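# Reseat two misplaced gears on the furnace tray pegs

## Task

Fix the two gears that are placed wrong so that each gear on the furnace tray rests flat on its lug with its narrower end facing up, then release them.

## Robot and tools

Robot: two arms, left_arm (on the +y side of the scene) and right_arm. Each has a 16-motor hand: right_arm a right hand, left_arm its mirror-image left hand. Base positions in the scene frame: left_arm (-0.037, +0.264, +0.042) m, right_arm (+0.022, -0.301, +0.011) m, both turned only slightly about z. The real bases differ a little from nominal.

Frames. Scene frame: origin at table-top height, halfway between the nominal bases, +z up, +x out over the table, +y toward left_arm (these are not image left/right). Each arm reports its hand poses, targets, velocities and wrist-camera pose in its own base frame. Fixed cameras and the table use the scene frame. Motion offsets use the axes of that arm's current Hand target. Hand-point axes (right hand): +z along straight fingers toward the tips, +y out of the palm face, +x across the palm away from the thumb; on the left hand +x points toward the thumb. The palm face is at y = -0.062 m; straight fingertips end about 0.12 to 0.14 m beyond the hand point along +z. A rigid mast at the wrist on the palm side (x +0.05 to +0.10, z -0.16 to -0.11, up to y = +0.06; x sign flipped on the left hand) can collide with things. Fingertips carry rubber caps.

execute_actions(actions, cameras). actions is a list of actions; each action is a list of 1 to 15 rows, one row per 1/30 s control step, and an action lasts 0.5 s (a short action repeats its final row). Each row is one flat list of 48 numbers, all in [-1, 1], covering both arms even if one is idle, in this order: left dx, dy, dz, rx, ry, rz; left hand's 16 hinge goals; left current_limit; left speed; then the same 24 for the right arm. Pose numbers are offsets, not poses: each row is measured from the Hand target as it was when that action began (rows do not add up within an action), but each new action starts from the updated target, so repeating an offset keeps moving. Scale: 1.0 equals 0.6 m for dx, dy, dz and 180 degrees for the rotation vector rx, ry, rz. All zeros re-requests the current target.

Hand numbers, order per hand: index_abd, index_mcp, index_pip, index_dip, middle_abd, middle_mcp, middle_pip, middle_dip, ring_abd, ring_mcp, ring_pip, ring_dip, thumb_cmc, thumb_axl, thumb_mcp, thumb_ipl. Each is an absolute goal angle scaled linearly between the hinge's stops (+1 bends toward the palm / swings the thumb in front of the palm). Values that make each hinge straight: _abd 0.00, _mcp -0.75, _pip -0.58, _dip -0.70, thumb_cmc -0.71, thumb_axl -0.68, thumb_mcp -0.23, thumb_ipl -0.17. Zero is itself a goal; to keep a hand unchanged, resend its hand_goal, hand_current_limit and hand_speed. current_limit maps -1..+1 to 0..550 mA (floor 11 mA) and also limits hinge speed; speed gives (speed+1)/2 of 8.5 rad/s. Defaults: current_limit +0.4, speed -0.6; last values persist.

cameras: list of names (cam_high, cam_low, cam_left_wrist, cam_right_wrist, each 672x504), ["all"], or []; omitted means all when actions is empty, otherwise none. An unknown name voids the call. An empty actions list just returns state and images.

zoom_image(camera, region): region [x0, y0, x1, y1] in pixels of that camera's latest image, at most 504 by 504; only cameras in the most recent images can be zoomed.

finished_scene(scene): scene is the current scene's number; ends it permanently. Only call once the gears are correctly seated, released, and stable without the robot.

Results: end_effector_position (m) and end_effector_quat_wxyz per arm in its base frame; Hand target, the last commanded pose after clipping, from which the next offsets count; joint positions, velocities (may say within noise or be omitted), and torques (include arm weight, have offsets and noise; numbers 3 and 4 wrap at ±28 N m); per-motor hand_goal, hand_measured (same scale), hand_current_ma (positive pushes toward -1), hand_state (moving, goal, blocked, overload); hand_current_limit and hand_speed; some intermediate end_effector_position step readings (not the resting steps). Camera calibration (intrinsics, distortion, world-to-camera transforms) is provided; fixed cameras may be off by a couple of degrees and under a centimetre, wrist cameras lag while moving.

Motion behaviour: commanded orientation is clipped to within 40 degrees of the measured one each step. The hand often stops short of its target, and the right arm's elbow sags under load, so command higher or resend the missing distance; waiting does not close the gap. Friction can leave a few centimetres of error in free air. Near the waist axis, small hand moves can swing the whole arm. To stop pushing on something, command the target back past the hand point.

Gripping: a finger presses only while its goal lies past the object's surface; gear friction may keep a grip after lowering the goal. A motor at 495 mA or more for 5 s accumulated shuts down for 10 s; keep grip currents moderate. If an arm is stopped, hand commands are ignored meanwhile.

Heat: holding loads, stretching out or pushing into unreachable poses heats motors; MOTOR HOT appears at 85 °C, and at 100 °C that arm goes limp for 30 s or more (OVER-TEMPERATURE FAULT). Thinking time also passes in the simulation while the robot holds its last command.

Avoid: dropping gears or releasing them while moving, letting anything fall far or leave the table, hitting fixed or heavy objects, hard pushes, and any contact or squeeze between the two hands. Loose objects may occasionally get nudged by outside disturbances; check before finishing. Smooth, low-effort motion is preferred.

Each tool is called after ">>>" by a JSON object that holds its "op" and its "data".

## Session

>>> {"op": "execute_actions", "data": {"actions": []}}

Scene clock: 0.00 s.
left_arm: end_effector_position=(+0.3377, +0.2615, +0.1620) hand_goal=(+0.000, -0.754, -0.576, -0.696, +0.000, -0.754, -0.576, -0.696, +0.000, -0.754, -0.576, -0.696, -0.714, -0.678, -0.226, -0.168) hand_measured=(+0.000, -0.754, -0.576, -0.696, +0.000, -0.754, -0.576, -0.696, +0.000, -0.754, -0.576, -0.696, -0.714, -0.678, -0.226, -0.168) hand_current_ma=(+0, +0, +0, +0, +0, +0, +0, +0, +0, +0, +0, +0, +0, +0, +0, +0) hand_state=(goal, goal, goal, goal, goal, goal, goal, goal, goal, goal, goal, goal, goal, goal, goal, goal) hand_current_limit=0.40 hand_speed=-0.60 end_effector_quat_wxyz=(-0.063, +0.065, +0.947, +0.308) | right_arm: end_effector_position=(+0.4305, +0.0751, +0.3118) hand_goal=(+0.000, -0.754, -0.576, -0.696, +0.000, -0.754, -0.576, -0.696, +0.000, -0.754, -0.576, -0.696, -0.714, -0.678, -0.226, -0.168) hand_measured=(+0.000, -0.754, -0.576, -0.696, +0.000, -0.754, -0.576, -0.696, +0.000, -0.754, -0.576, -0.696, -0.714, -0.678, -0.226, -0.168) hand_current_ma=(+0, +0, +0, +0, +0, +0, +0, +0, +0, +0, +0, +0, +0, +0, +0, +0) hand_state=(goal, goal, goal, goal, goal, goal, goal, goal, goal, goal, goal, goal, goal, goal, goal, goal) hand_current_limit=0.40 hand_speed=-0.60 end_effector_quat_wxyz=(-0.057, +0.937, +0.327, +0.109)
Joint positions: left_arm=[0.243 1.427 0.898 -0.96 -0.635 -1.163] | right_arm=[0.328 1.313 1.436 -1.475 -0.115 1.239]
Joint velocities: within noise
Joint torques (N m): no reading
Heat: left arm: hottest waist 25 °C; right arm: hottest wrist roll 25 °C.
Hand target: left_arm +0.3504, +0.2634, +0.1793; -0.041, +0.061, +0.945, +0.318 | right_arm +0.4375, +0.0767, +0.3235; -0.059, +0.934, +0.329, +0.126

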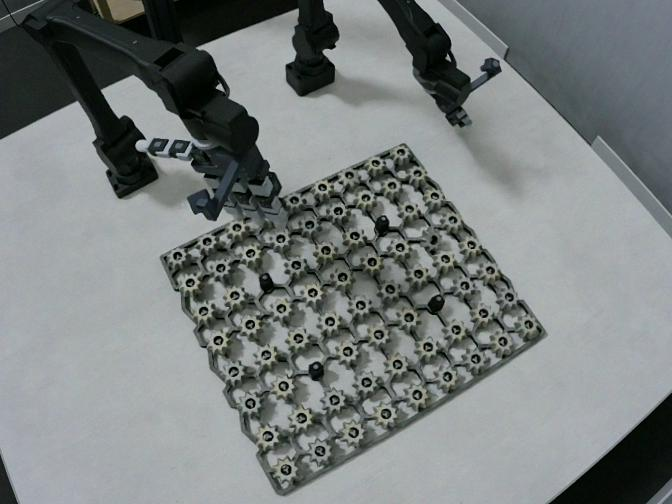

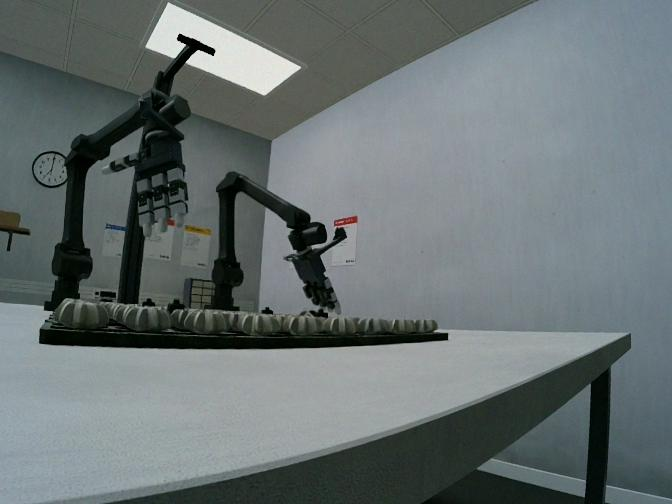

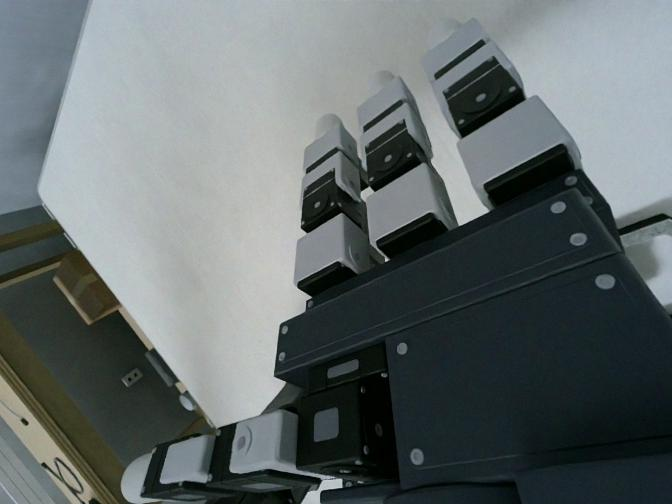

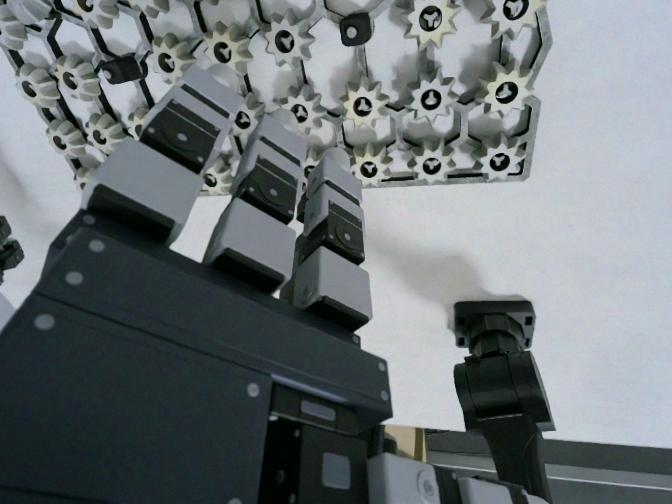

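>>> {"op": "zoom_image", "data": {"camera": "cam_high", "region": [150, 140, 350, 290]}}

>>> {"op": "zoom_image", "data": {"camera": "cam_high", "region": [330, 140, 530, 290]}}

>>> {"op": "zoom_image", "data": {"camera": "cam_high", "region": [190, 270, 390, 420]}}

>>> {"op": "zoom_image", "data": {"camera": "cam_high", "region": [360, 250, 560, 400]}}

>>> {"op": "zoom_image", "data": {"camera": "cam_high", "region": [220, 360, 420, 504]}}

Scaled by 2.520 from the camera's 672x504 image, which has a finer 960x720 frame.

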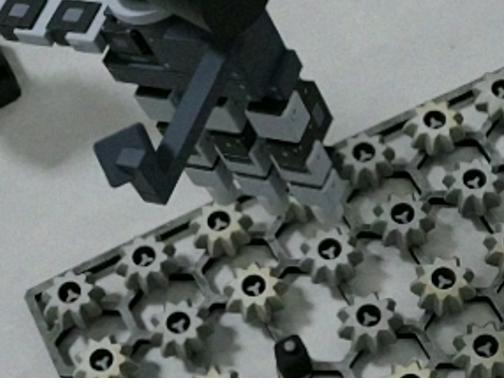

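Scaled by 2.520 from the camera's 672x504 image, which has a finer 960x720 frame.

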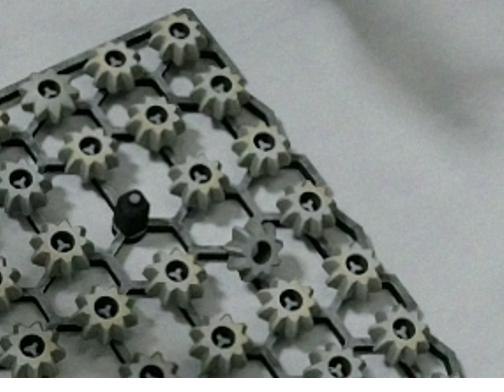

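Scaled by 2.520 from the camera's 672x504 image, which has a finer 960x720 frame.

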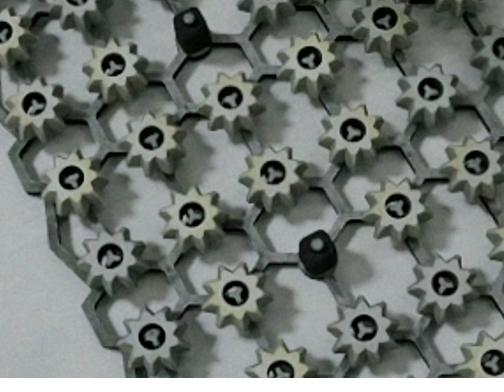

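Scaled by 2.520 from the camera's 672x504 image, which has a finer 960x720 frame.

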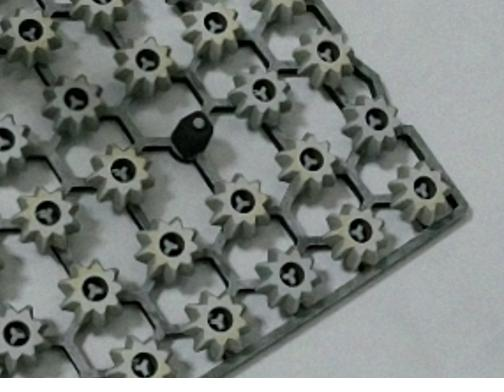

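Scaled by 2.520 from the camera's 672x504 image, which has a finer 960x720 frame.

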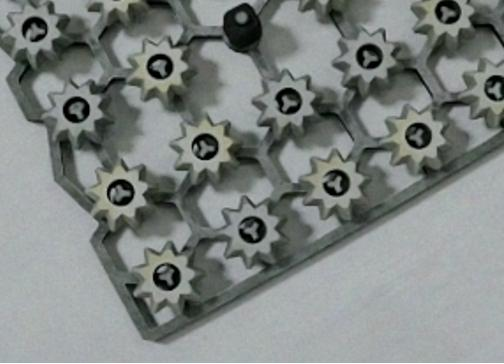

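>>> {"op": "zoom_image", "data": {"camera": "cam_high", "region": [390, 200, 480, 270]}}

>>> {"op": "zoom_image", "data": {"camera": "cam_high", "region": [220, 170, 310, 240]}}

>>> {"op": "zoom_image", "data": {"camera": "cam_high", "region": [160, 220, 260, 300]}}

>>> {"op": "zoom_image", "data": {"camera": "cam_high", "region": [260, 220, 360, 300]}}

>>> {"op": "zoom_image", "data": {"camera": "cam_high", "region": [200, 300, 300, 380]}}

>>> {"op": "zoom_image", "data": {"camera": "cam_high", "region": [290, 290, 390, 370]}}

>>> {"op": "zoom_image", "data": {"camera": "cam_high", "region": [360, 240, 460, 320]}}

>>> {"op": "zoom_image", "data": {"camera": "cam_high", "region": [360, 320, 460, 400]}}

>>> {"op": "zoom_image", "data": {"camera": "cam_low", "region": [30, 280, 250, 350]}}

>>> {"op": "zoom_image", "data": {"camera": "cam_low", "region": [240, 280, 460, 350]}}

>>> {"op": "zoom_image", "data": {"camera": "cam_right_wrist", "region": [0, 0, 300, 210]}}

>>> {"op": "zoom_image", "data": {"camera": "cam_right_wrist", "region": [260, 0, 560, 210]}}

Scaled by 5.600 from the camera's 672x504 image, which has a finer 960x720 frame.

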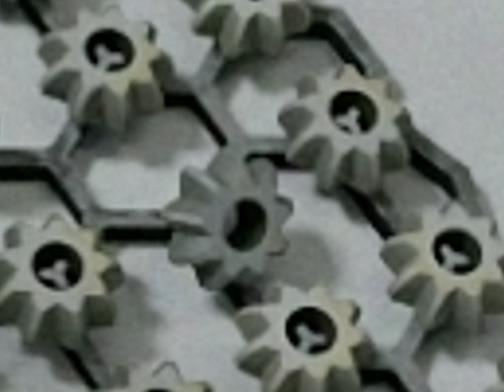

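Scaled by 5.600 from the camera's 672x504 image, which has a finer 960x720 frame.

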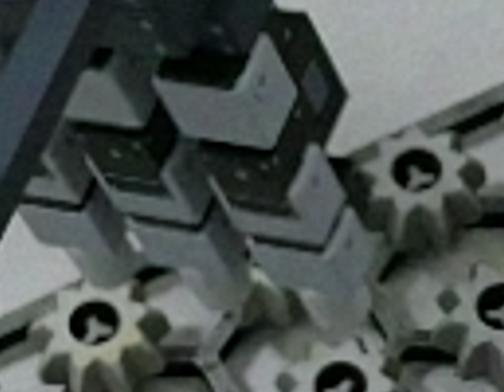

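Scaled by 5.040 from the camera's 672x504 image, which has a finer 960x720 frame.

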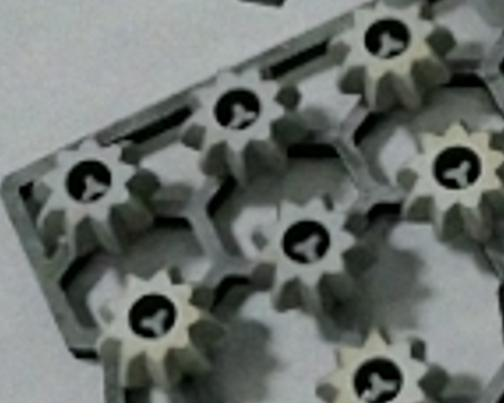

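Scaled by 5.040 from the camera's 672x504 image, which has a finer 960x720 frame.

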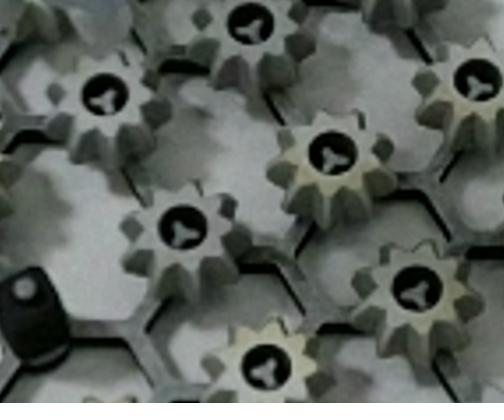

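Scaled by 5.040 from the camera's 672x504 image, which has a finer 960x720 frame.

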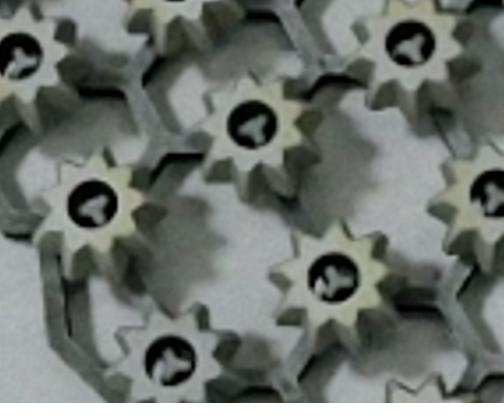

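Scaled by 5.040 from the camera's 672x504 image, which has a finer 960x720 frame.

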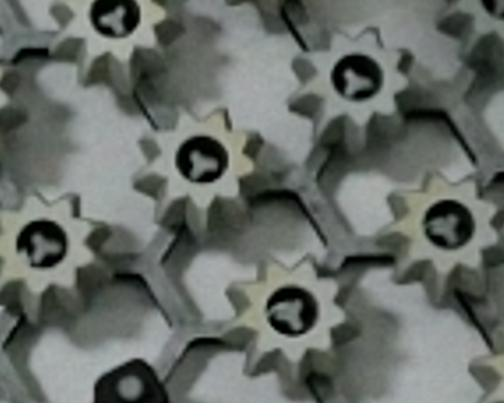

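Scaled by 5.040 from the camera's 672x504 image, which has a finer 960x720 frame.

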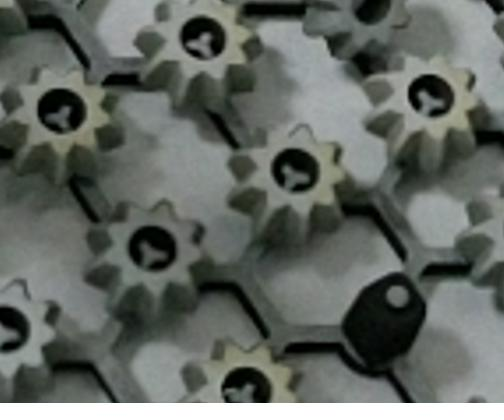

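Scaled by 5.040 from the camera's 672x504 image, which has a finer 960x720 frame.

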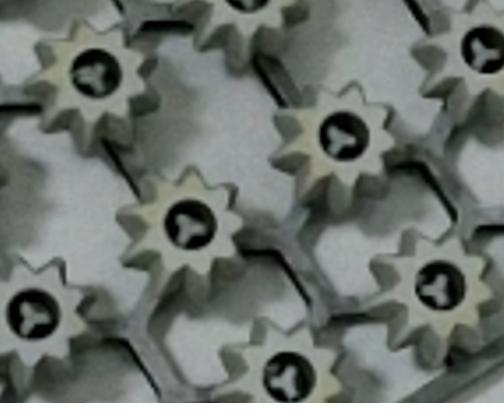

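Scaled by 2.291 from the camera's 672x504 image, which has a finer 960x720 frame.

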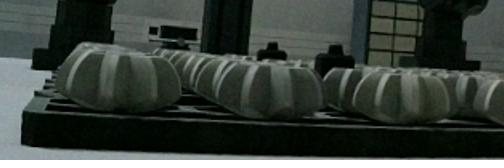

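Scaled by 2.291 from the camera's 672x504 image, which has a finer 960x720 frame.

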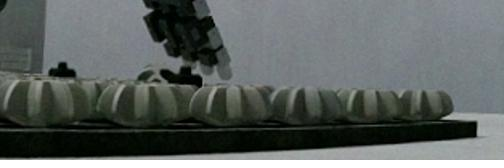

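Scaled by 1.680 from the camera's 672x504 image, which has a finer 960x720 frame.

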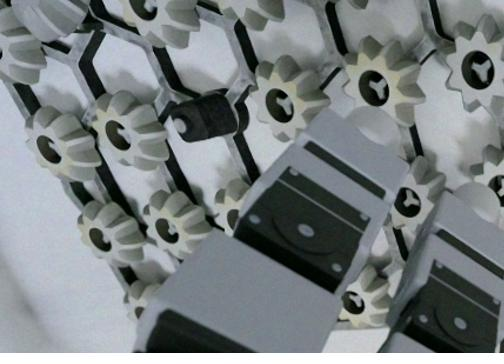

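Scaled by 1.680 from the camera's 672x504 image, which has a finer 960x720 frame.

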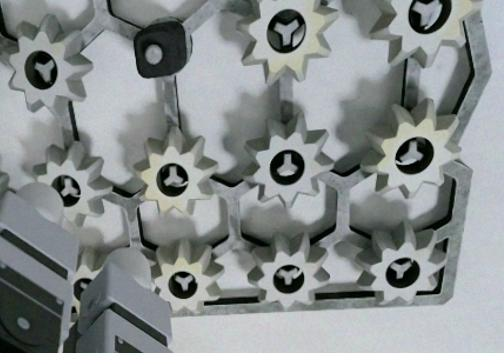

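>>> {"op": "execute_actions", "data": {"actions": [[[0,0,0,0,0,0,0,-0.754,-0.576,-0.696,0,-0.754,-0.576,-0.696,0,-0.754,-0.576,-0.696,-0.714,-0.678,-0.226,-0.168,0.4,-0.6,-0.07,-0.07,-0.075,0,0,0,0,-0.754,-0.576,-0.696,0,-0.754,-0.576,-0.696,0,-0.754,-0.576,-0.696,-0.714,-0.678,-0.226,-0.168,0.4,-0.6]],[[0,0,0,0,0,0,0,-0.754,-0.576,-0.696,0,-0.754,-0.576,-0.696,0,-0.754,-0.576,-0.696,-0.714,-0.678,-0.226,-0.168,0.4,-0.6,-0.07,-0.07,-0.075,0,0,0,0,-0.754,-0.576,-0.696,0,-0.754,-0.576,-0.696,0,-0.754,-0.576,-0.696,-0.714,-0.678,-0.226,-0.168,0.4,-0.6]],[[0,0,0,0,0,0,0,-0.754,-0.576,-0.696,0,-0.754,-0.576,-0.696,0,-0.754,-0.576,-0.696,-0.714,-0.678,-0.226,-0.168,0.4,-0.6,-0.07,-0.07,-0.075,0,0,0,0,-0.754,-0.576,-0.696,0,-0.754,-0.576,-0.696,0,-0.754,-0.576,-0.696,-0.714,-0.678,-0.226,-0.168,0.4,-0.6]]], "cameras": ["all"]}}

Scene clock: 4.07 s.
left_arm: end_effector_position=(+0.3377, +0.2615, +0.1620) hand_goal=(+0.000, -0.754, -0.576, -0.696, +0.000, -0.754, -0.576, -0.696, +0.000, -0.754, -0.576, -0.696, -0.714, -0.678, -0.226, -0.168) hand_measured=(+0.000, -0.756, -0.576, -0.696, +0.000, -0.756, -0.576, -0.696, +0.000, -0.756, -0.576, -0.696, -0.716, -0.678, -0.224, -0.168) hand_current_ma=(+0, -1, +0, +0, +0, -1, +0, +0, +0, +0, +0, +0, -1, +0, +1, +0) hand_state=(goal, goal, goal, goal, goal, goal, goal, goal, goal, goal, goal, goal, goal, goal, goal, goal) hand_current_limit=0.40 hand_speed=-0.60 end_effector_quat_wxyz=(-0.063, +0.065, +0.947, +0.308) | right_arm: end_effector_position=(+0.2396, +0.0728, +0.4178) hand_goal=(+0.000, -0.754, -0.576, -0.696, +0.000, -0.754, -0.576, -0.696, +0.000, -0.754, -0.576, -0.696, -0.714, -0.678, -0.226, -0.168) hand_measured=(+0.000, -0.752, -0.576, -0.696, +0.000, -0.752, -0.576, -0.696, +0.000, -0.752, -0.576, -0.696, -0.714, -0.678, -0.224, -0.168) hand_current_ma=(+0, +2, +0, +0, +0, +2, +0, +0, +0, +2, +0, +0, +0, +1, +3, +0) hand_state=(goal, goal, goal, goal, goal, goal, goal, goal, goal, goal, goal, goal, goal, goal, goal, goal) hand_current_limit=0.40 hand_speed=-0.60 end_effector_quat_wxyz=(-0.062, +0.924, +0.326, +0.191)
Joint positions: left_arm=[0.243 1.427 0.898 -0.96 -0.635 -1.163] | right_arm=[0.643 0.859 1.385 -1.693 -0.004 1.537]
Joint torques (N m): left_arm=[-0.03 -9.47 7.83 0.54 -0.89 -0.05] | right_arm=[1.08 -0.91 7.68 0.62 0.15 0.12]
Heat: left arm: hottest elbow 26 °C; right arm: hottest wrist roll 25 °C.
Hand target: left_arm +0.3504, +0.2634, +0.1793; -0.041, +0.061, +0.945, +0.318 | right_arm +0.2370, +0.0732, +0.4223; -0.059, +0.934, +0.329, +0.126
Off the commanded pose: left_arm 0.022 m, 3 deg | right_arm 0.005 m, 8 deg.
joint sent to its limit (right arm) — joint 4 (wrist pitch), lower limit. The joint targets are off in position and orientation.
Step readings (end_effector_position of left_arm | right_arm):
0: (+0.3377, +0.2615, +0.1620) | (+0.4305, +0.0751, +0.3118)
1: (+0.3377, +0.2615, +0.1620) | (+0.4305, +0.0751, +0.3118)
2: (+0.3377, +0.2615, +0.1620) | (+0.4295, +0.0748, +0.3122)
4: (+0.3377, +0.2615, +0.1620) | (+0.4205, +0.0711, +0.3153)
8: (+0.3377, +0.2615, +0.1620) | (+0.3932, +0.0673, +0.3333)
15: (+0.3377, +0.2615, +0.1620) | (+0.3690, +0.0712, +0.3584)
16: (+0.3377, +0.2615, +0.1620) | (+0.3684, +0.0716, +0.3581)
17: (+0.3377, +0.2615, +0.1620) | (+0.3658, +0.0711, +0.3573)
19: (+0.3377, +0.2615, +0.1620) | (+0.3556, +0.0678, +0.3582)
23: (+0.3377, +0.2615, +0.1620) | (+0.3293, +0.0704, +0.3694)
30: (+0.3377, +0.2615, +0.1620) | (+0.3034, +0.0713, +0.3864)
31: (+0.3377, +0.2615, +0.1620) | (+0.3034, +0.0715, +0.3860)
32: (+0.3377, +0.2615, +0.1620) | (+0.3027, +0.0701, +0.3862)
34: (+0.3377, +0.2615, +0.1620) | (+0.2964, +0.0685, +0.3883)
38: (+0.3377, +0.2615, +0.1620) | (+0.2678, +0.0750, +0.4016)
45: (+0.3377, +0.2615, +0.1620) | (+0.2360, +0.0675, +0.4243)
camera_calibration:
cam_right_wrist: T_world_to_cam=[[-0.167, -0.941465, -0.292839, 0.259469], [-0.888229, 0.0147356, 0.459165, -0.0208102], [-0.427973, 0.336789, -0.838697, 0.557645], [0, 0, 0, 1]] pos_world=[0.263504, 0.056779, 0.553233]

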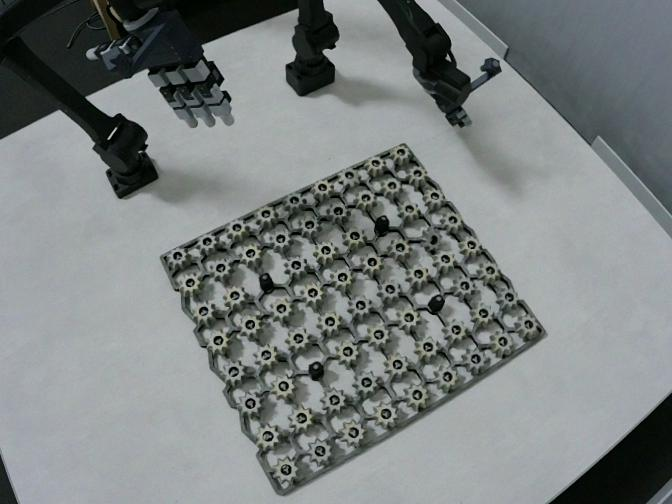

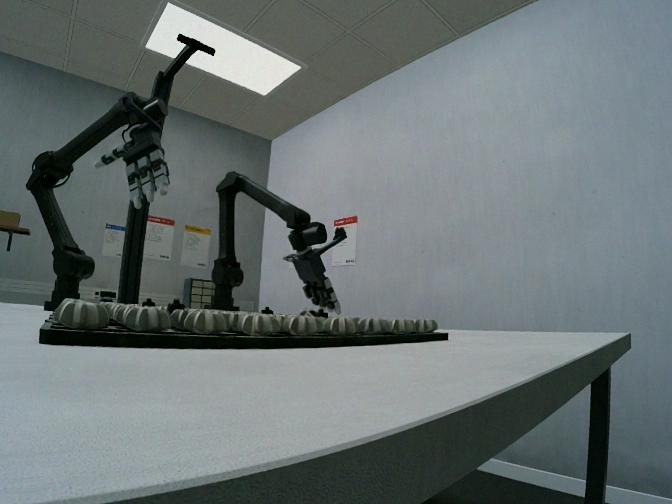

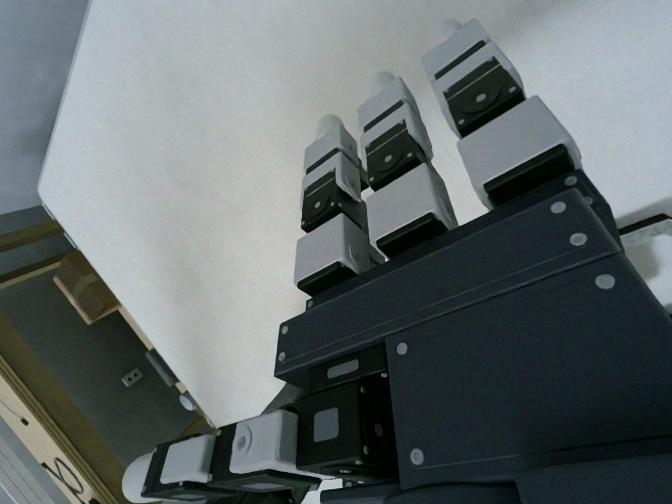

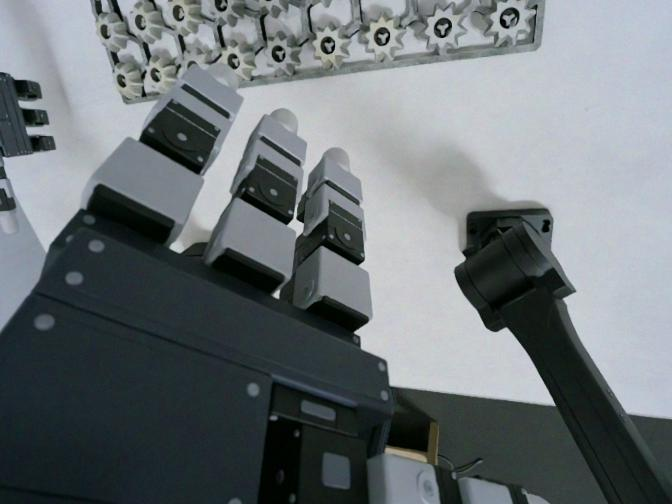

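>>> {"op": "zoom_image", "data": {"camera": "cam_high", "region": [150, 190, 290, 295]}}

>>> {"op": "zoom_image", "data": {"camera": "cam_high", "region": [260, 150, 380, 240]}}

>>> {"op": "zoom_image", "data": {"camera": "cam_high", "region": [360, 140, 460, 215]}}

>>> {"op": "zoom_image", "data": {"camera": "cam_high", "region": [180, 280, 300, 370]}}

>>> {"op": "zoom_image", "data": {"camera": "cam_high", "region": [280, 220, 400, 310]}}

>>> {"op": "zoom_image", "data": {"camera": "cam_high", "region": [390, 210, 510, 300]}}

>>> {"op": "zoom_image", "data": {"camera": "cam_high", "region": [440, 270, 560, 360]}}

>>> {"op": "zoom_image", "data": {"camera": "cam_high", "region": [290, 300, 410, 390]}}

>>> {"op": "zoom_image", "data": {"camera": "cam_high", "region": [220, 350, 340, 440]}}

>>> {"op": "zoom_image", "data": {"camera": "cam_high", "region": [250, 410, 370, 500]}}

>>> {"op": "zoom_image", "data": {"camera": "cam_high", "region": [360, 340, 480, 430]}}

Scaled by 3.600 from the camera's 672x504 image, which has a finer 960x720 frame.

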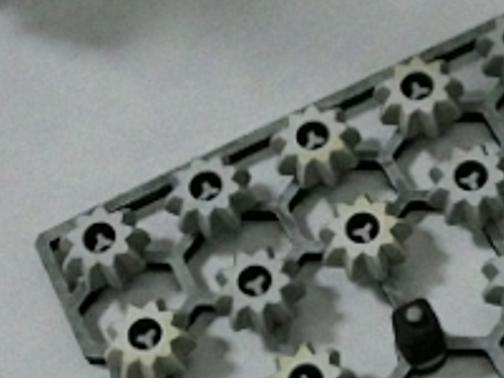

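Scaled by 4.200 from the camera's 672x504 image, which has a finer 960x720 frame.

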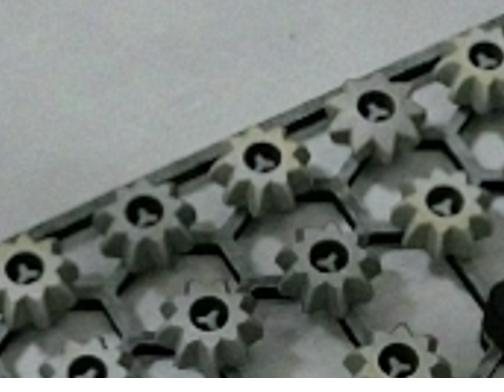

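Scaled by 5.040 from the camera's 672x504 image, which has a finer 960x720 frame.

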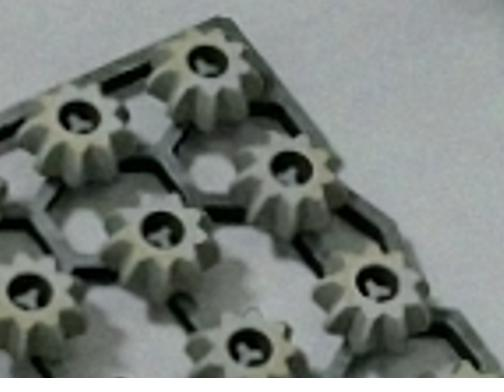

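Scaled by 4.200 from the camera's 672x504 image, which has a finer 960x720 frame.

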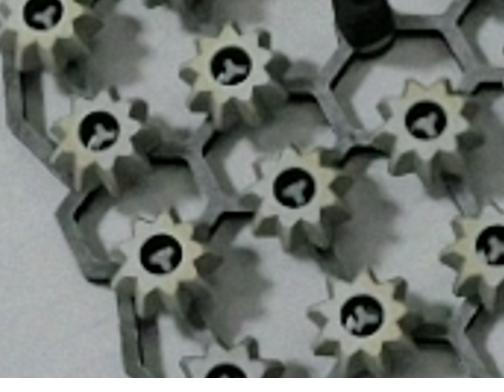

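Scaled by 4.200 from the camera's 672x504 image, which has a finer 960x720 frame.

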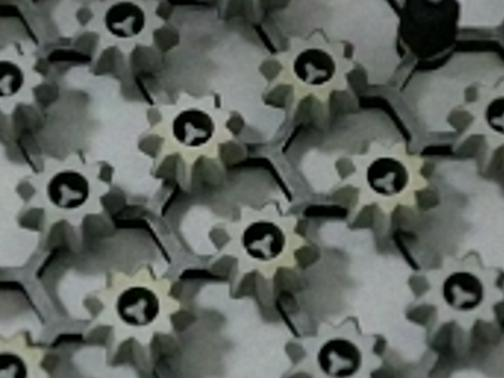

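Scaled by 4.200 from the camera's 672x504 image, which has a finer 960x720 frame.

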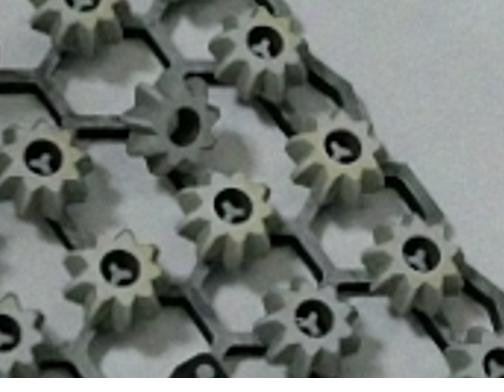

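Scaled by 4.200 from the camera's 672x504 image, which has a finer 960x720 frame.

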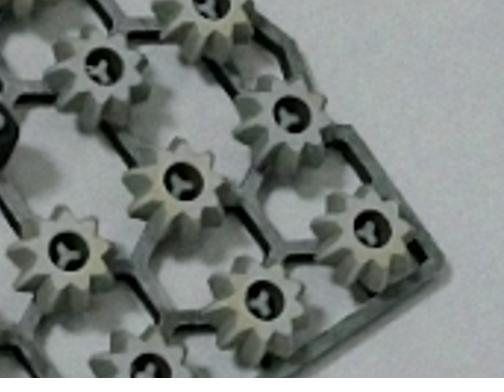

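Scaled by 4.200 from the camera's 672x504 image, which has a finer 960x720 frame.

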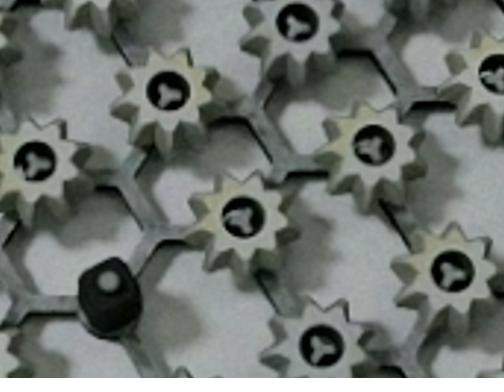

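Scaled by 4.200 from the camera's 672x504 image, which has a finer 960x720 frame.

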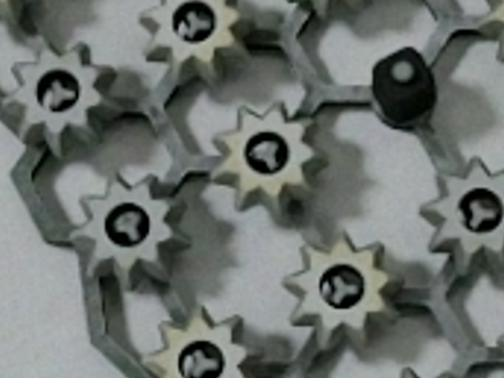

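Scaled by 4.200 from the camera's 672x504 image, which has a finer 960x720 frame.

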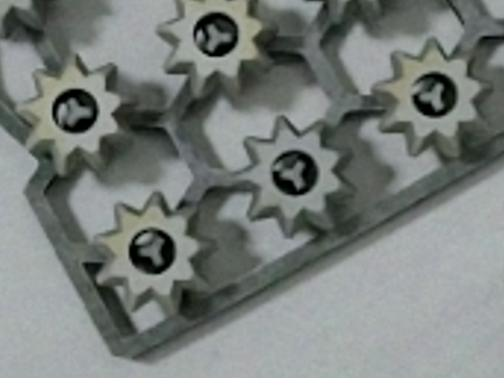

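Scaled by 4.200 from the camera's 672x504 image, which has a finer 960x720 frame.

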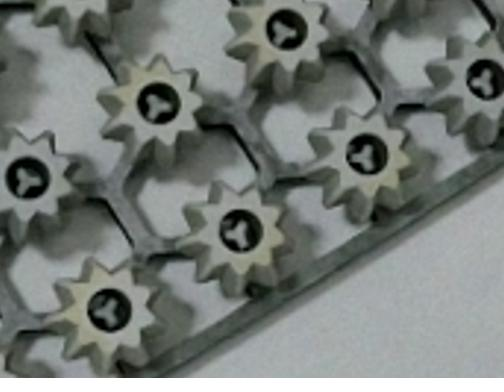

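>>> {"op": "zoom_image", "data": {"camera": "cam_high", "region": [325, 155, 385, 200]}}

>>> {"op": "zoom_image", "data": {"camera": "cam_high", "region": [300, 165, 360, 210]}}

>>> {"op": "zoom_image", "data": {"camera": "cam_high", "region": [295, 415, 370, 470]}}

>>> {"op": "zoom_image", "data": {"camera": "cam_high", "region": [260, 345, 320, 400]}}

>>> {"op": "zoom_image", "data": {"camera": "cam_right_wrist", "region": [90, 0, 330, 120]}}

>>> {"op": "zoom_image", "data": {"camera": "cam_right_wrist", "region": [300, 0, 560, 120]}}

Scaled by 8.400 from the camera's 672x504 image, which has a finer 960x720 frame.

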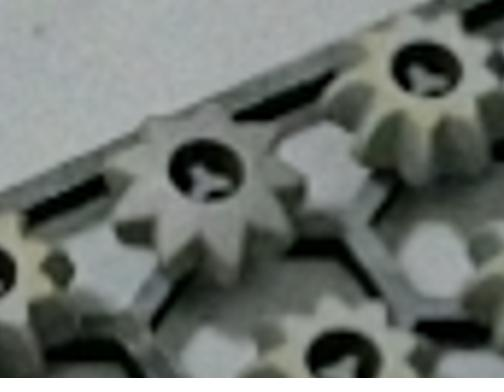

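Scaled by 8.400 from the camera's 672x504 image, which has a finer 960x720 frame.

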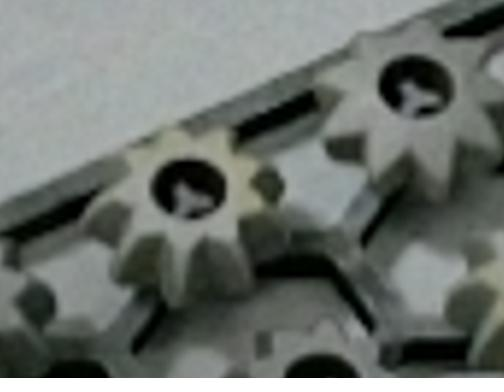

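Scaled by 6.720 from the camera's 672x504 image, which has a finer 960x720 frame.

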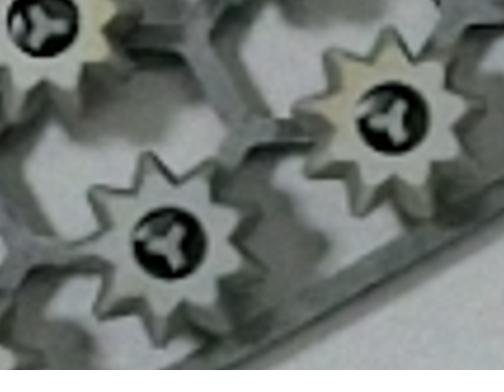

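Scaled by 8.400 from the camera's 672x504 image, which has a finer 960x720 frame.

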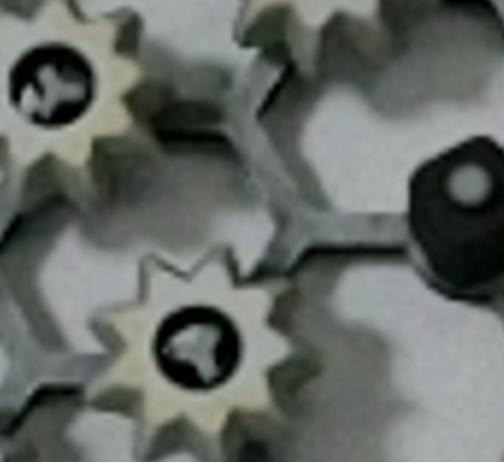

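Scaled by 2.100 from the camera's 672x504 image, which has a finer 960x720 frame.

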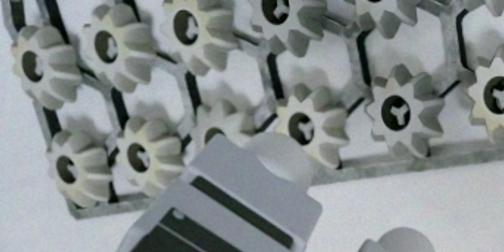

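Scaled by 1.938 from the camera's 672x504 image, which has a finer 960x720 frame.

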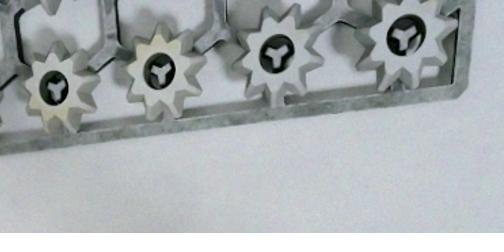

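>>> {"op": "execute_actions", "data": {"actions": [[[0,0,0,0.060,-0.0373,0.0742,0,-0.754,-0.576,-0.696,0,-0.754,-0.576,-0.696,0,-0.754,-0.576,-0.696,-0.714,-0.678,-0.226,-0.168,0.4,-0.6,0,0,0,0,0,0,0,-0.754,-0.576,-0.696,0,-0.754,-0.576,-0.696,0,-0.754,-0.576,-0.696,-0.714,-0.678,-0.226,-0.168,0.4,-0.6]],[[0,0,0,0.060,-0.0373,0.0742,0,-0.754,-0.576,-0.696,0,-0.754,-0.576,-0.696,0,-0.754,-0.576,-0.696,-0.714,-0.678,-0.226,-0.168,0.4,-0.6,0,0,0,0,0,0,0,-0.754,-0.576,-0.696,0,-0.754,-0.576,-0.696,0,-0.754,-0.576,-0.696,-0.714,-0.678,-0.226,-0.168,0.4,-0.6]],[[0,0,0,0.060,-0.0373,0.0742,0,-0.754,-0.576,-0.696,0,-0.754,-0.576,-0.696,0,-0.754,-0.576,-0.696,-0.714,-0.678,-0.226,-0.168,0.4,-0.6,0,0,0,0,0,0,0,-0.754,-0.576,-0.696,0,-0.754,-0.576,-0.696,0,-0.754,-0.576,-0.696,-0.714,-0.678,-0.226,-0.168,0.4,-0.6]]], "cameras": ["cam_left_wrist","cam_high"]}}

Scene clock: 13.70 s.
left_arm: end_effector_position=(+0.3341, +0.2508, +0.1524) hand_goal=(+0.000, -0.754, -0.576, -0.696, +0.000, -0.754, -0.576, -0.696, +0.000, -0.754, -0.576, -0.696, -0.714, -0.678, -0.226, -0.168) hand_measured=(+0.000, -0.754, -0.576, -0.696, +0.000, -0.754, -0.576, -0.696, +0.000, -0.754, -0.576, -0.696, -0.716, -0.678, -0.222, -0.168) hand_current_ma=(+0, +0, +0, +0, +0, +0, +0, +0, +0, +0, +0, +0, -1, +0, +2, +0) hand_state=(goal, goal, goal, goal, goal, goal, goal, goal, goal, goal, goal, goal, goal, goal, goal, goal) hand_current_limit=0.40 hand_speed=-0.60 end_effector_quat_wxyz=(-0.015, +0.410, +0.912, -0.022) | right_arm: end_effector_position=(+0.2395, +0.0728, +0.4177) hand_goal=(+0.000, -0.754, -0.576, -0.696, +0.000, -0.754, -0.576, -0.696, +0.000, -0.754, -0.576, -0.696, -0.714, -0.678, -0.226, -0.168) hand_measured=(+0.000, -0.752, -0.576, -0.696, +0.000, -0.752, -0.576, -0.696, +0.000, -0.752, -0.576, -0.696, -0.714, -0.678, -0.224, -0.168) hand_current_ma=(+0, +2, +0, +0, +0, +2, +0, +0, +0, +2, +0, +0, +0, +1, +3, +0) hand_state=(goal, goal, goal, goal, goal, goal, goal, goal, goal, goal, goal, goal, goal, goal, goal, goal) hand_current_limit=0.40 hand_speed=-0.60 end_effector_quat_wxyz=(-0.062, +0.924, +0.325, +0.191)
Joint positions: left_arm=[0.557 1.293 1.003 -1.333 0 -0.168] | right_arm=[0.643 0.859 1.385 -1.693 -0.004 1.539]
Joint torques (N m): left_arm=[0.09 -7.36 10.4 0.09 -0.13 0.04] | right_arm=[0.91 -0.97 7.73 0.59 0.1 0.11]
Heat: left arm: hottest elbow 27 °C; right arm: hottest wrist roll 25 °C.
Hand target: left_arm +0.3504, +0.2634, +0.1793; +0.000, +0.415, +0.910, +0.001 | right_arm +0.2370, +0.0732, +0.4223; -0.059, +0.934, +0.329, +0.126
Off the commanded pose: left_arm 0.034 m, 3 deg | right_arm 0.005 m, 8 deg.
joint sent to its limit (right arm) — joint 4 (wrist pitch), lower limit. The joint targets are off in position and orientation.
Step readings (end_effector_position of left_arm | right_arm):
0: (+0.3377, +0.2615, +0.1620) | (+0.2395, +0.0728, +0.4177)
1: (+0.3379, +0.2613, +0.1614) | (+0.2395, +0.0728, +0.4177)
2: (+0.3394, +0.2600, +0.1576) | (+0.2395, +0.0728, +0.4177)
4: (+0.3440, +0.2541, +0.1517) | (+0.2395, +0.0728, +0.4177)
8: (+0.3447, +0.2529, +0.1623) | (+0.2395, +0.0728, +0.4177)
15: (+0.3404, +0.2617, +0.1685) | (+0.2395, +0.0728, +0.4177)
16: (+0.3407, +0.2613, +0.1674) | (+0.2395, +0.0728, +0.4177)
17: (+0.3424, +0.2586, +0.1636) | (+0.2395, +0.0728, +0.4177)
19: (+0.3431, +0.2500, +0.1536) | (+0.2395, +0.0728, +0.4177)
23: (+0.3340, +0.2509, +0.1512) | (+0.2395, +0.0728, +0.4177)
30: (+0.3268, +0.2564, +0.1492) | (+0.2395, +0.0728, +0.4177)
31: (+0.3280, +0.2552, +0.1490) | (+0.2395, +0.0728, +0.4177)
32: (+0.3297, +0.2522, +0.1481) | (+0.2395, +0.0728, +0.4177)
34: (+0.3330, +0.2433, +0.1462) | (+0.2395, +0.0728, +0.4177)
38: (+0.3290, +0.2508, +0.1546) | (+0.2395, +0.0728, +0.4177)
45: (+0.3308, +0.2575, +0.1578) | (+0.2395, +0.0728, +0.4177)
camera_calibration:
cam_left_wrist: T_world_to_cam=[[0.0449456, -0.998604, 0.0277348, 0.196922], [-0.627133, -0.00659388, 0.778884, 0.0401269], [-0.777614, -0.0524009, -0.626554, 0.490218], [0, 0, 0, 1]] pos_world=[0.397514, 0.222599, 0.270432]
Images, in order (width x height): cam_high 672x504, cam_left_wrist 672x504.

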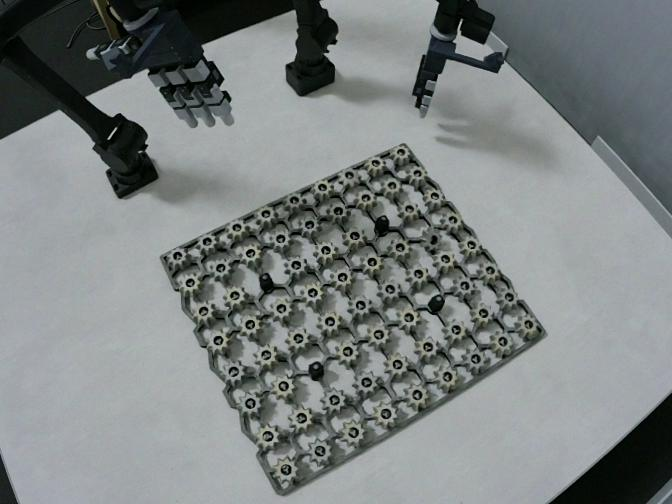

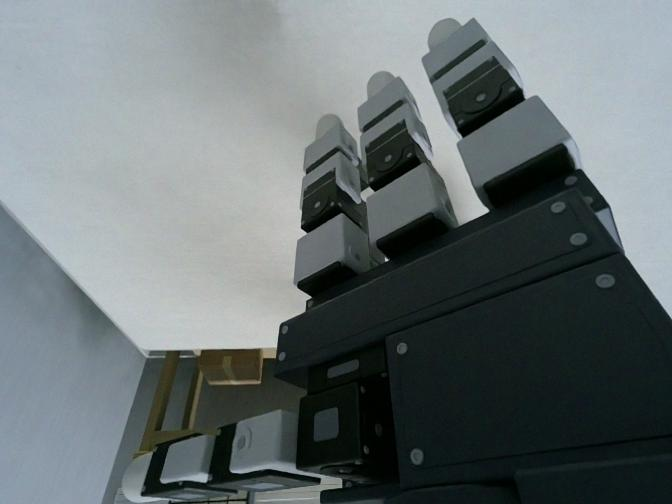

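>>> {"op": "execute_actions", "data": {"actions": [[[-0.0763,0.0114,-0.0146,0,0,0,0,-0.754,-0.576,-0.696,0,-0.754,-0.576,-0.696,0,-0.754,-0.576,-0.696,-0.714,-0.678,-0.226,-0.168,0.4,-0.6,0,0,0,0,0,0,0,-0.754,-0.576,-0.696,0,-0.754,-0.576,-0.696,0,-0.754,-0.576,-0.696,-0.714,-0.678,-0.226,-0.168,0.4,-0.6]],[[-0.0763,0.0114,-0.0146,0,0,0,0,-0.754,-0.576,-0.696,0,-0.754,-0.576,-0.696,0,-0.754,-0.576,-0.696,-0.714,-0.678,-0.226,-0.168,0.4,-0.6,0,0,0,0,0,0,0,-0.754,-0.576,-0.696,0,-0.754,-0.576,-0.696,0,-0.754,-0.576,-0.696,-0.714,-0.678,-0.226,-0.168,0.4,-0.6]],[[-0.0763,0.0114,-0.0146,0,0,0,0,-0.754,-0.576,-0.696,0,-0.754,-0.576,-0.696,0,-0.754,-0.576,-0.696,-0.714,-0.678,-0.226,-0.168,0.4,-0.6,0,0,0,0,0,0,0,-0.754,-0.576,-0.696,0,-0.754,-0.576,-0.696,0,-0.754,-0.576,-0.696,-0.714,-0.678,-0.226,-0.168,0.4,-0.6]],[[-0.0763,0.0114,-0.0146,0,0,0,0,-0.754,-0.576,-0.696,0,-0.754,-0.576,-0.696,0,-0.754,-0.576,-0.696,-0.714,-0.678,-0.226,-0.168,0.4,-0.6,0,0,0,0,0,0,0,-0.754,-0.576,-0.696,0,-0.754,-0.576,-0.696,0,-0.754,-0.576,-0.696,-0.714,-0.678,-0.226,-0.168,0.4,-0.6]],[[-0.0763,0.0114,-0.0146,0,0,0,0,-0.754,-0.576,-0.696,0,-0.754,-0.576,-0.696,0,-0.754,-0.576,-0.696,-0.714,-0.678,-0.226,-0.168,0.4,-0.6,0,0,0,0,0,0,0,-0.754,-0.576,-0.696,0,-0.754,-0.576,-0.696,0,-0.754,-0.576,-0.696,-0.714,-0.678,-0.226,-0.168,0.4,-0.6]],[[-0.0763,0.0114,-0.0146,0,0,0,0,-0.754,-0.576,-0.696,0,-0.754,-0.576,-0.696,0,-0.754,-0.576,-0.696,-0.714,-0.678,-0.226,-0.168,0.4,-0.6,0,0,0,0,0,0,0,-0.754,-0.576,-0.696,0,-0.754,-0.576,-0.696,0,-0.754,-0.576,-0.696,-0.714,-0.678,-0.226,-0.168,0.4,-0.6]]], "cameras": ["cam_left_wrist","cam_high"]}}

Scene clock: 18.00 s.
left_arm: end_effector_position=(+0.5466, +0.0784, +0.2049) hand_goal=(+0.000, -0.754, -0.576, -0.696, +0.000, -0.754, -0.576, -0.696, +0.000, -0.754, -0.576, -0.696, -0.714, -0.678, -0.226, -0.168) hand_measured=(+0.000, -0.754, -0.576, -0.696, +0.000, -0.754, -0.576, -0.696, +0.000, -0.754, -0.576, -0.696, -0.714, -0.678, -0.222, -0.168) hand_current_ma=(+0, +0, +0, +0, +0, +0, +0, +0, +0, +0, +0, +0, +0, +0, +2, +0) hand_state=(goal, goal, goal, goal, goal, goal, goal, goal, goal, goal, goal, goal, goal, goal, goal, goal) hand_current_limit=0.40 hand_speed=-0.60 end_effector_quat_wxyz=(-0.024, +0.423, +0.906, -0.015) | right_arm: end_effector_position=(+0.2395, +0.0728, +0.4177) hand_goal=(+0.000, -0.754, -0.576, -0.696, +0.000, -0.754, -0.576, -0.696, +0.000, -0.754, -0.576, -0.696, -0.714, -0.678, -0.226, -0.168) hand_measured=(+0.000, -0.752, -0.576, -0.696, +0.000, -0.752, -0.576, -0.696, +0.000, -0.752, -0.576, -0.696, -0.714, -0.678, -0.224, -0.168) hand_current_ma=(+0, +2, +0, +0, +0, +2, +0, +0, +0, +2, +0, +0, +0, +1, +3, +0) hand_state=(goal, goal, goal, goal, goal, goal, goal, goal, goal, goal, goal, goal, goal, goal, goal, goal) hand_current_limit=0.40 hand_speed=-0.60 end_effector_quat_wxyz=(-0.062, +0.924, +0.325, +0.191)
Joint positions: left_arm=[0.016 1.68 1.564 -1.511 0.006 -0.681] | right_arm=[0.643 0.859 1.385 -1.693 -0.004 1.539]
Joint torques (N m): left_arm=[0.09 -13.39 10.55 -0.06 -0.35 -0.15] | right_arm=[1.03 -0.73 7.72 0.59 0.08 0.12]
Heat: left arm: hottest elbow 28 °C; right arm: hottest wrist roll 25 °C.
Hand target: left_arm +0.5614, +0.0829, +0.2317; +0.000, +0.415, +0.910, +0.001 | right_arm +0.2370, +0.0732, +0.4223; -0.059, +0.934, +0.329, +0.126
Off the commanded pose: left_arm 0.031 m, 3 deg | right_arm 0.005 m, 8 deg.
joint sent to its limit (right arm) — joint 4 (wrist pitch), lower limit. The joint targets are off in position and orientation.
Step readings (end_effector_position of left_arm | right_arm):
0: (+0.3341, +0.2508, +0.1524) | (+0.2395, +0.0728, +0.4177)
1: (+0.3337, +0.2506, +0.1523) | (+0.2395, +0.0728, +0.4177)
2: (+0.3341, +0.2513, +0.1529) | (+0.2395, +0.0728, +0.4177)
4: (+0.3396, +0.2479, +0.1556) | (+0.2395, +0.0728, +0.4177)
8: (+0.3642, +0.2284, +0.1620) | (+0.2395, +0.0728, +0.4177)
15: (+0.3724, +0.2200, +0.1632) | (+0.2395, +0.0728, +0.4177)
16: (+0.3721, +0.2202, +0.1626) | (+0.2395, +0.0728, +0.4177)
17: (+0.3719, +0.2208, +0.1631) | (+0.2395, +0.0728, +0.4177)
19: (+0.3756, +0.2202, +0.1655) | (+0.2395, +0.0728, +0.4177)
23: (+0.3988, +0.2016, +0.1698) | (+0.2395, +0.0728, +0.4177)
30: (+0.4072, +0.1911, +0.1721) | (+0.2395, +0.0728, +0.4177)
31: (+0.4070, +0.1913, +0.1715) | (+0.2395, +0.0728, +0.4177)
32: (+0.4065, +0.1924, +0.1720) | (+0.2395, +0.0728, +0.4177)
34: (+0.4104, +0.1924, +0.1741) | (+0.2395, +0.0728, +0.4177)
38: (+0.4336, +0.1754, +0.1786) | (+0.2395, +0.0728, +0.4177)
45: (+0.4420, +0.1623, +0.1798) | (+0.2395, +0.0728, +0.4177)
46: (+0.4414, +0.1624, +0.1797) | (+0.2395, +0.0728, +0.4177)
47: (+0.4412, +0.1635, +0.1801) | (+0.2395, +0.0728, +0.4177)
49: (+0.4465, +0.1641, +0.1833) | (+0.2395, +0.0728, +0.4177)
53: (+0.4697, +0.1484, +0.1887) | (+0.2395, +0.0728, +0.4177)
60: (+0.4767, +0.1335, +0.1880) | (+0.2395, +0.0728, +0.4177)
61: (+0.4763, +0.1335, +0.1872) | (+0.2395, +0.0728, +0.4177)
62: (+0.4761, +0.1346, +0.1875) | (+0.2395, +0.0728, +0.4177)
64: (+0.4823, +0.1356, +0.1921) | (+0.2395, +0.0728, +0.4177)
68: (+0.5055, +0.1214, +0.1976) | (+0.2395, +0.0728, +0.4177)
75: (+0.5125, +0.1047, +0.1955) | (+0.2395, +0.0728, +0.4177)
76: (+0.5116, +0.1048, +0.1960) | (+0.2395, +0.0728, +0.4177)
77: (+0.5118, +0.1051, +0.1968) | (+0.2395, +0.0728, +0.4177)
79: (+0.5185, +0.1060, +0.2004) | (+0.2395, +0.0728, +0.4177)
83: (+0.5415, +0.0947, +0.2069) | (+0.2395, +0.0728, +0.4177)
90: (+0.5488, +0.0755, +0.2047) | (+0.2395, +0.0728, +0.4177)
camera_calibration:
cam_left_wrist: T_world_to_cam=[[0.0171788, -0.999822, 0.00782084, 0.032982], [-0.61922, -0.00449729, 0.785205, 0.125553], [-0.78503, -0.0183317, -0.619187, 0.679154], [0, 0, 0, 1]] pos_world=[0.610335, 0.0459908, 0.32168]
Images, in order (width x height): cam_high 672x504, cam_left_wrist 672x504.

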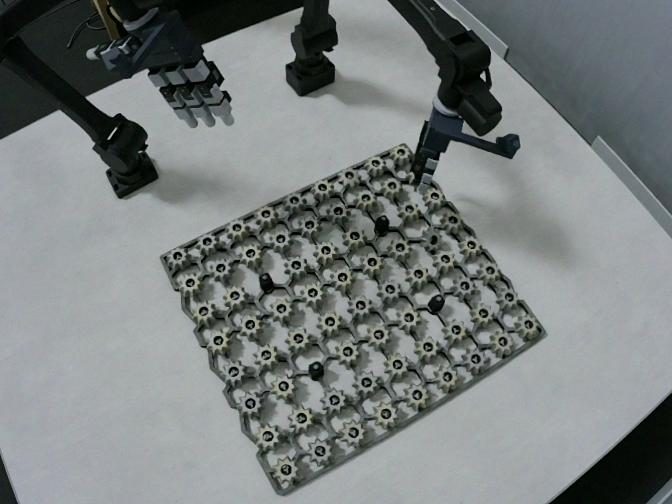

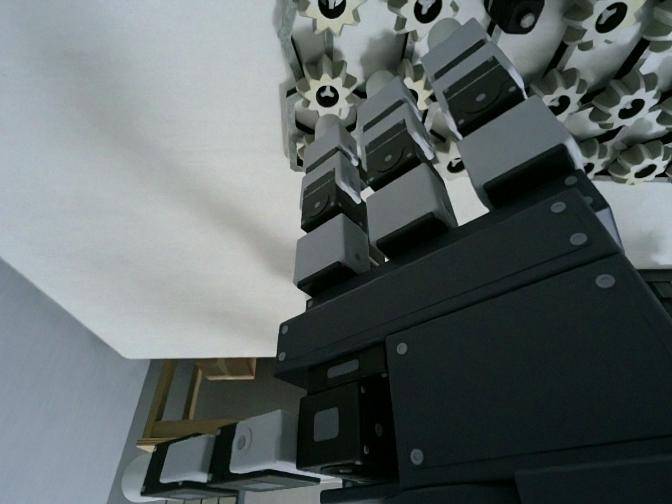

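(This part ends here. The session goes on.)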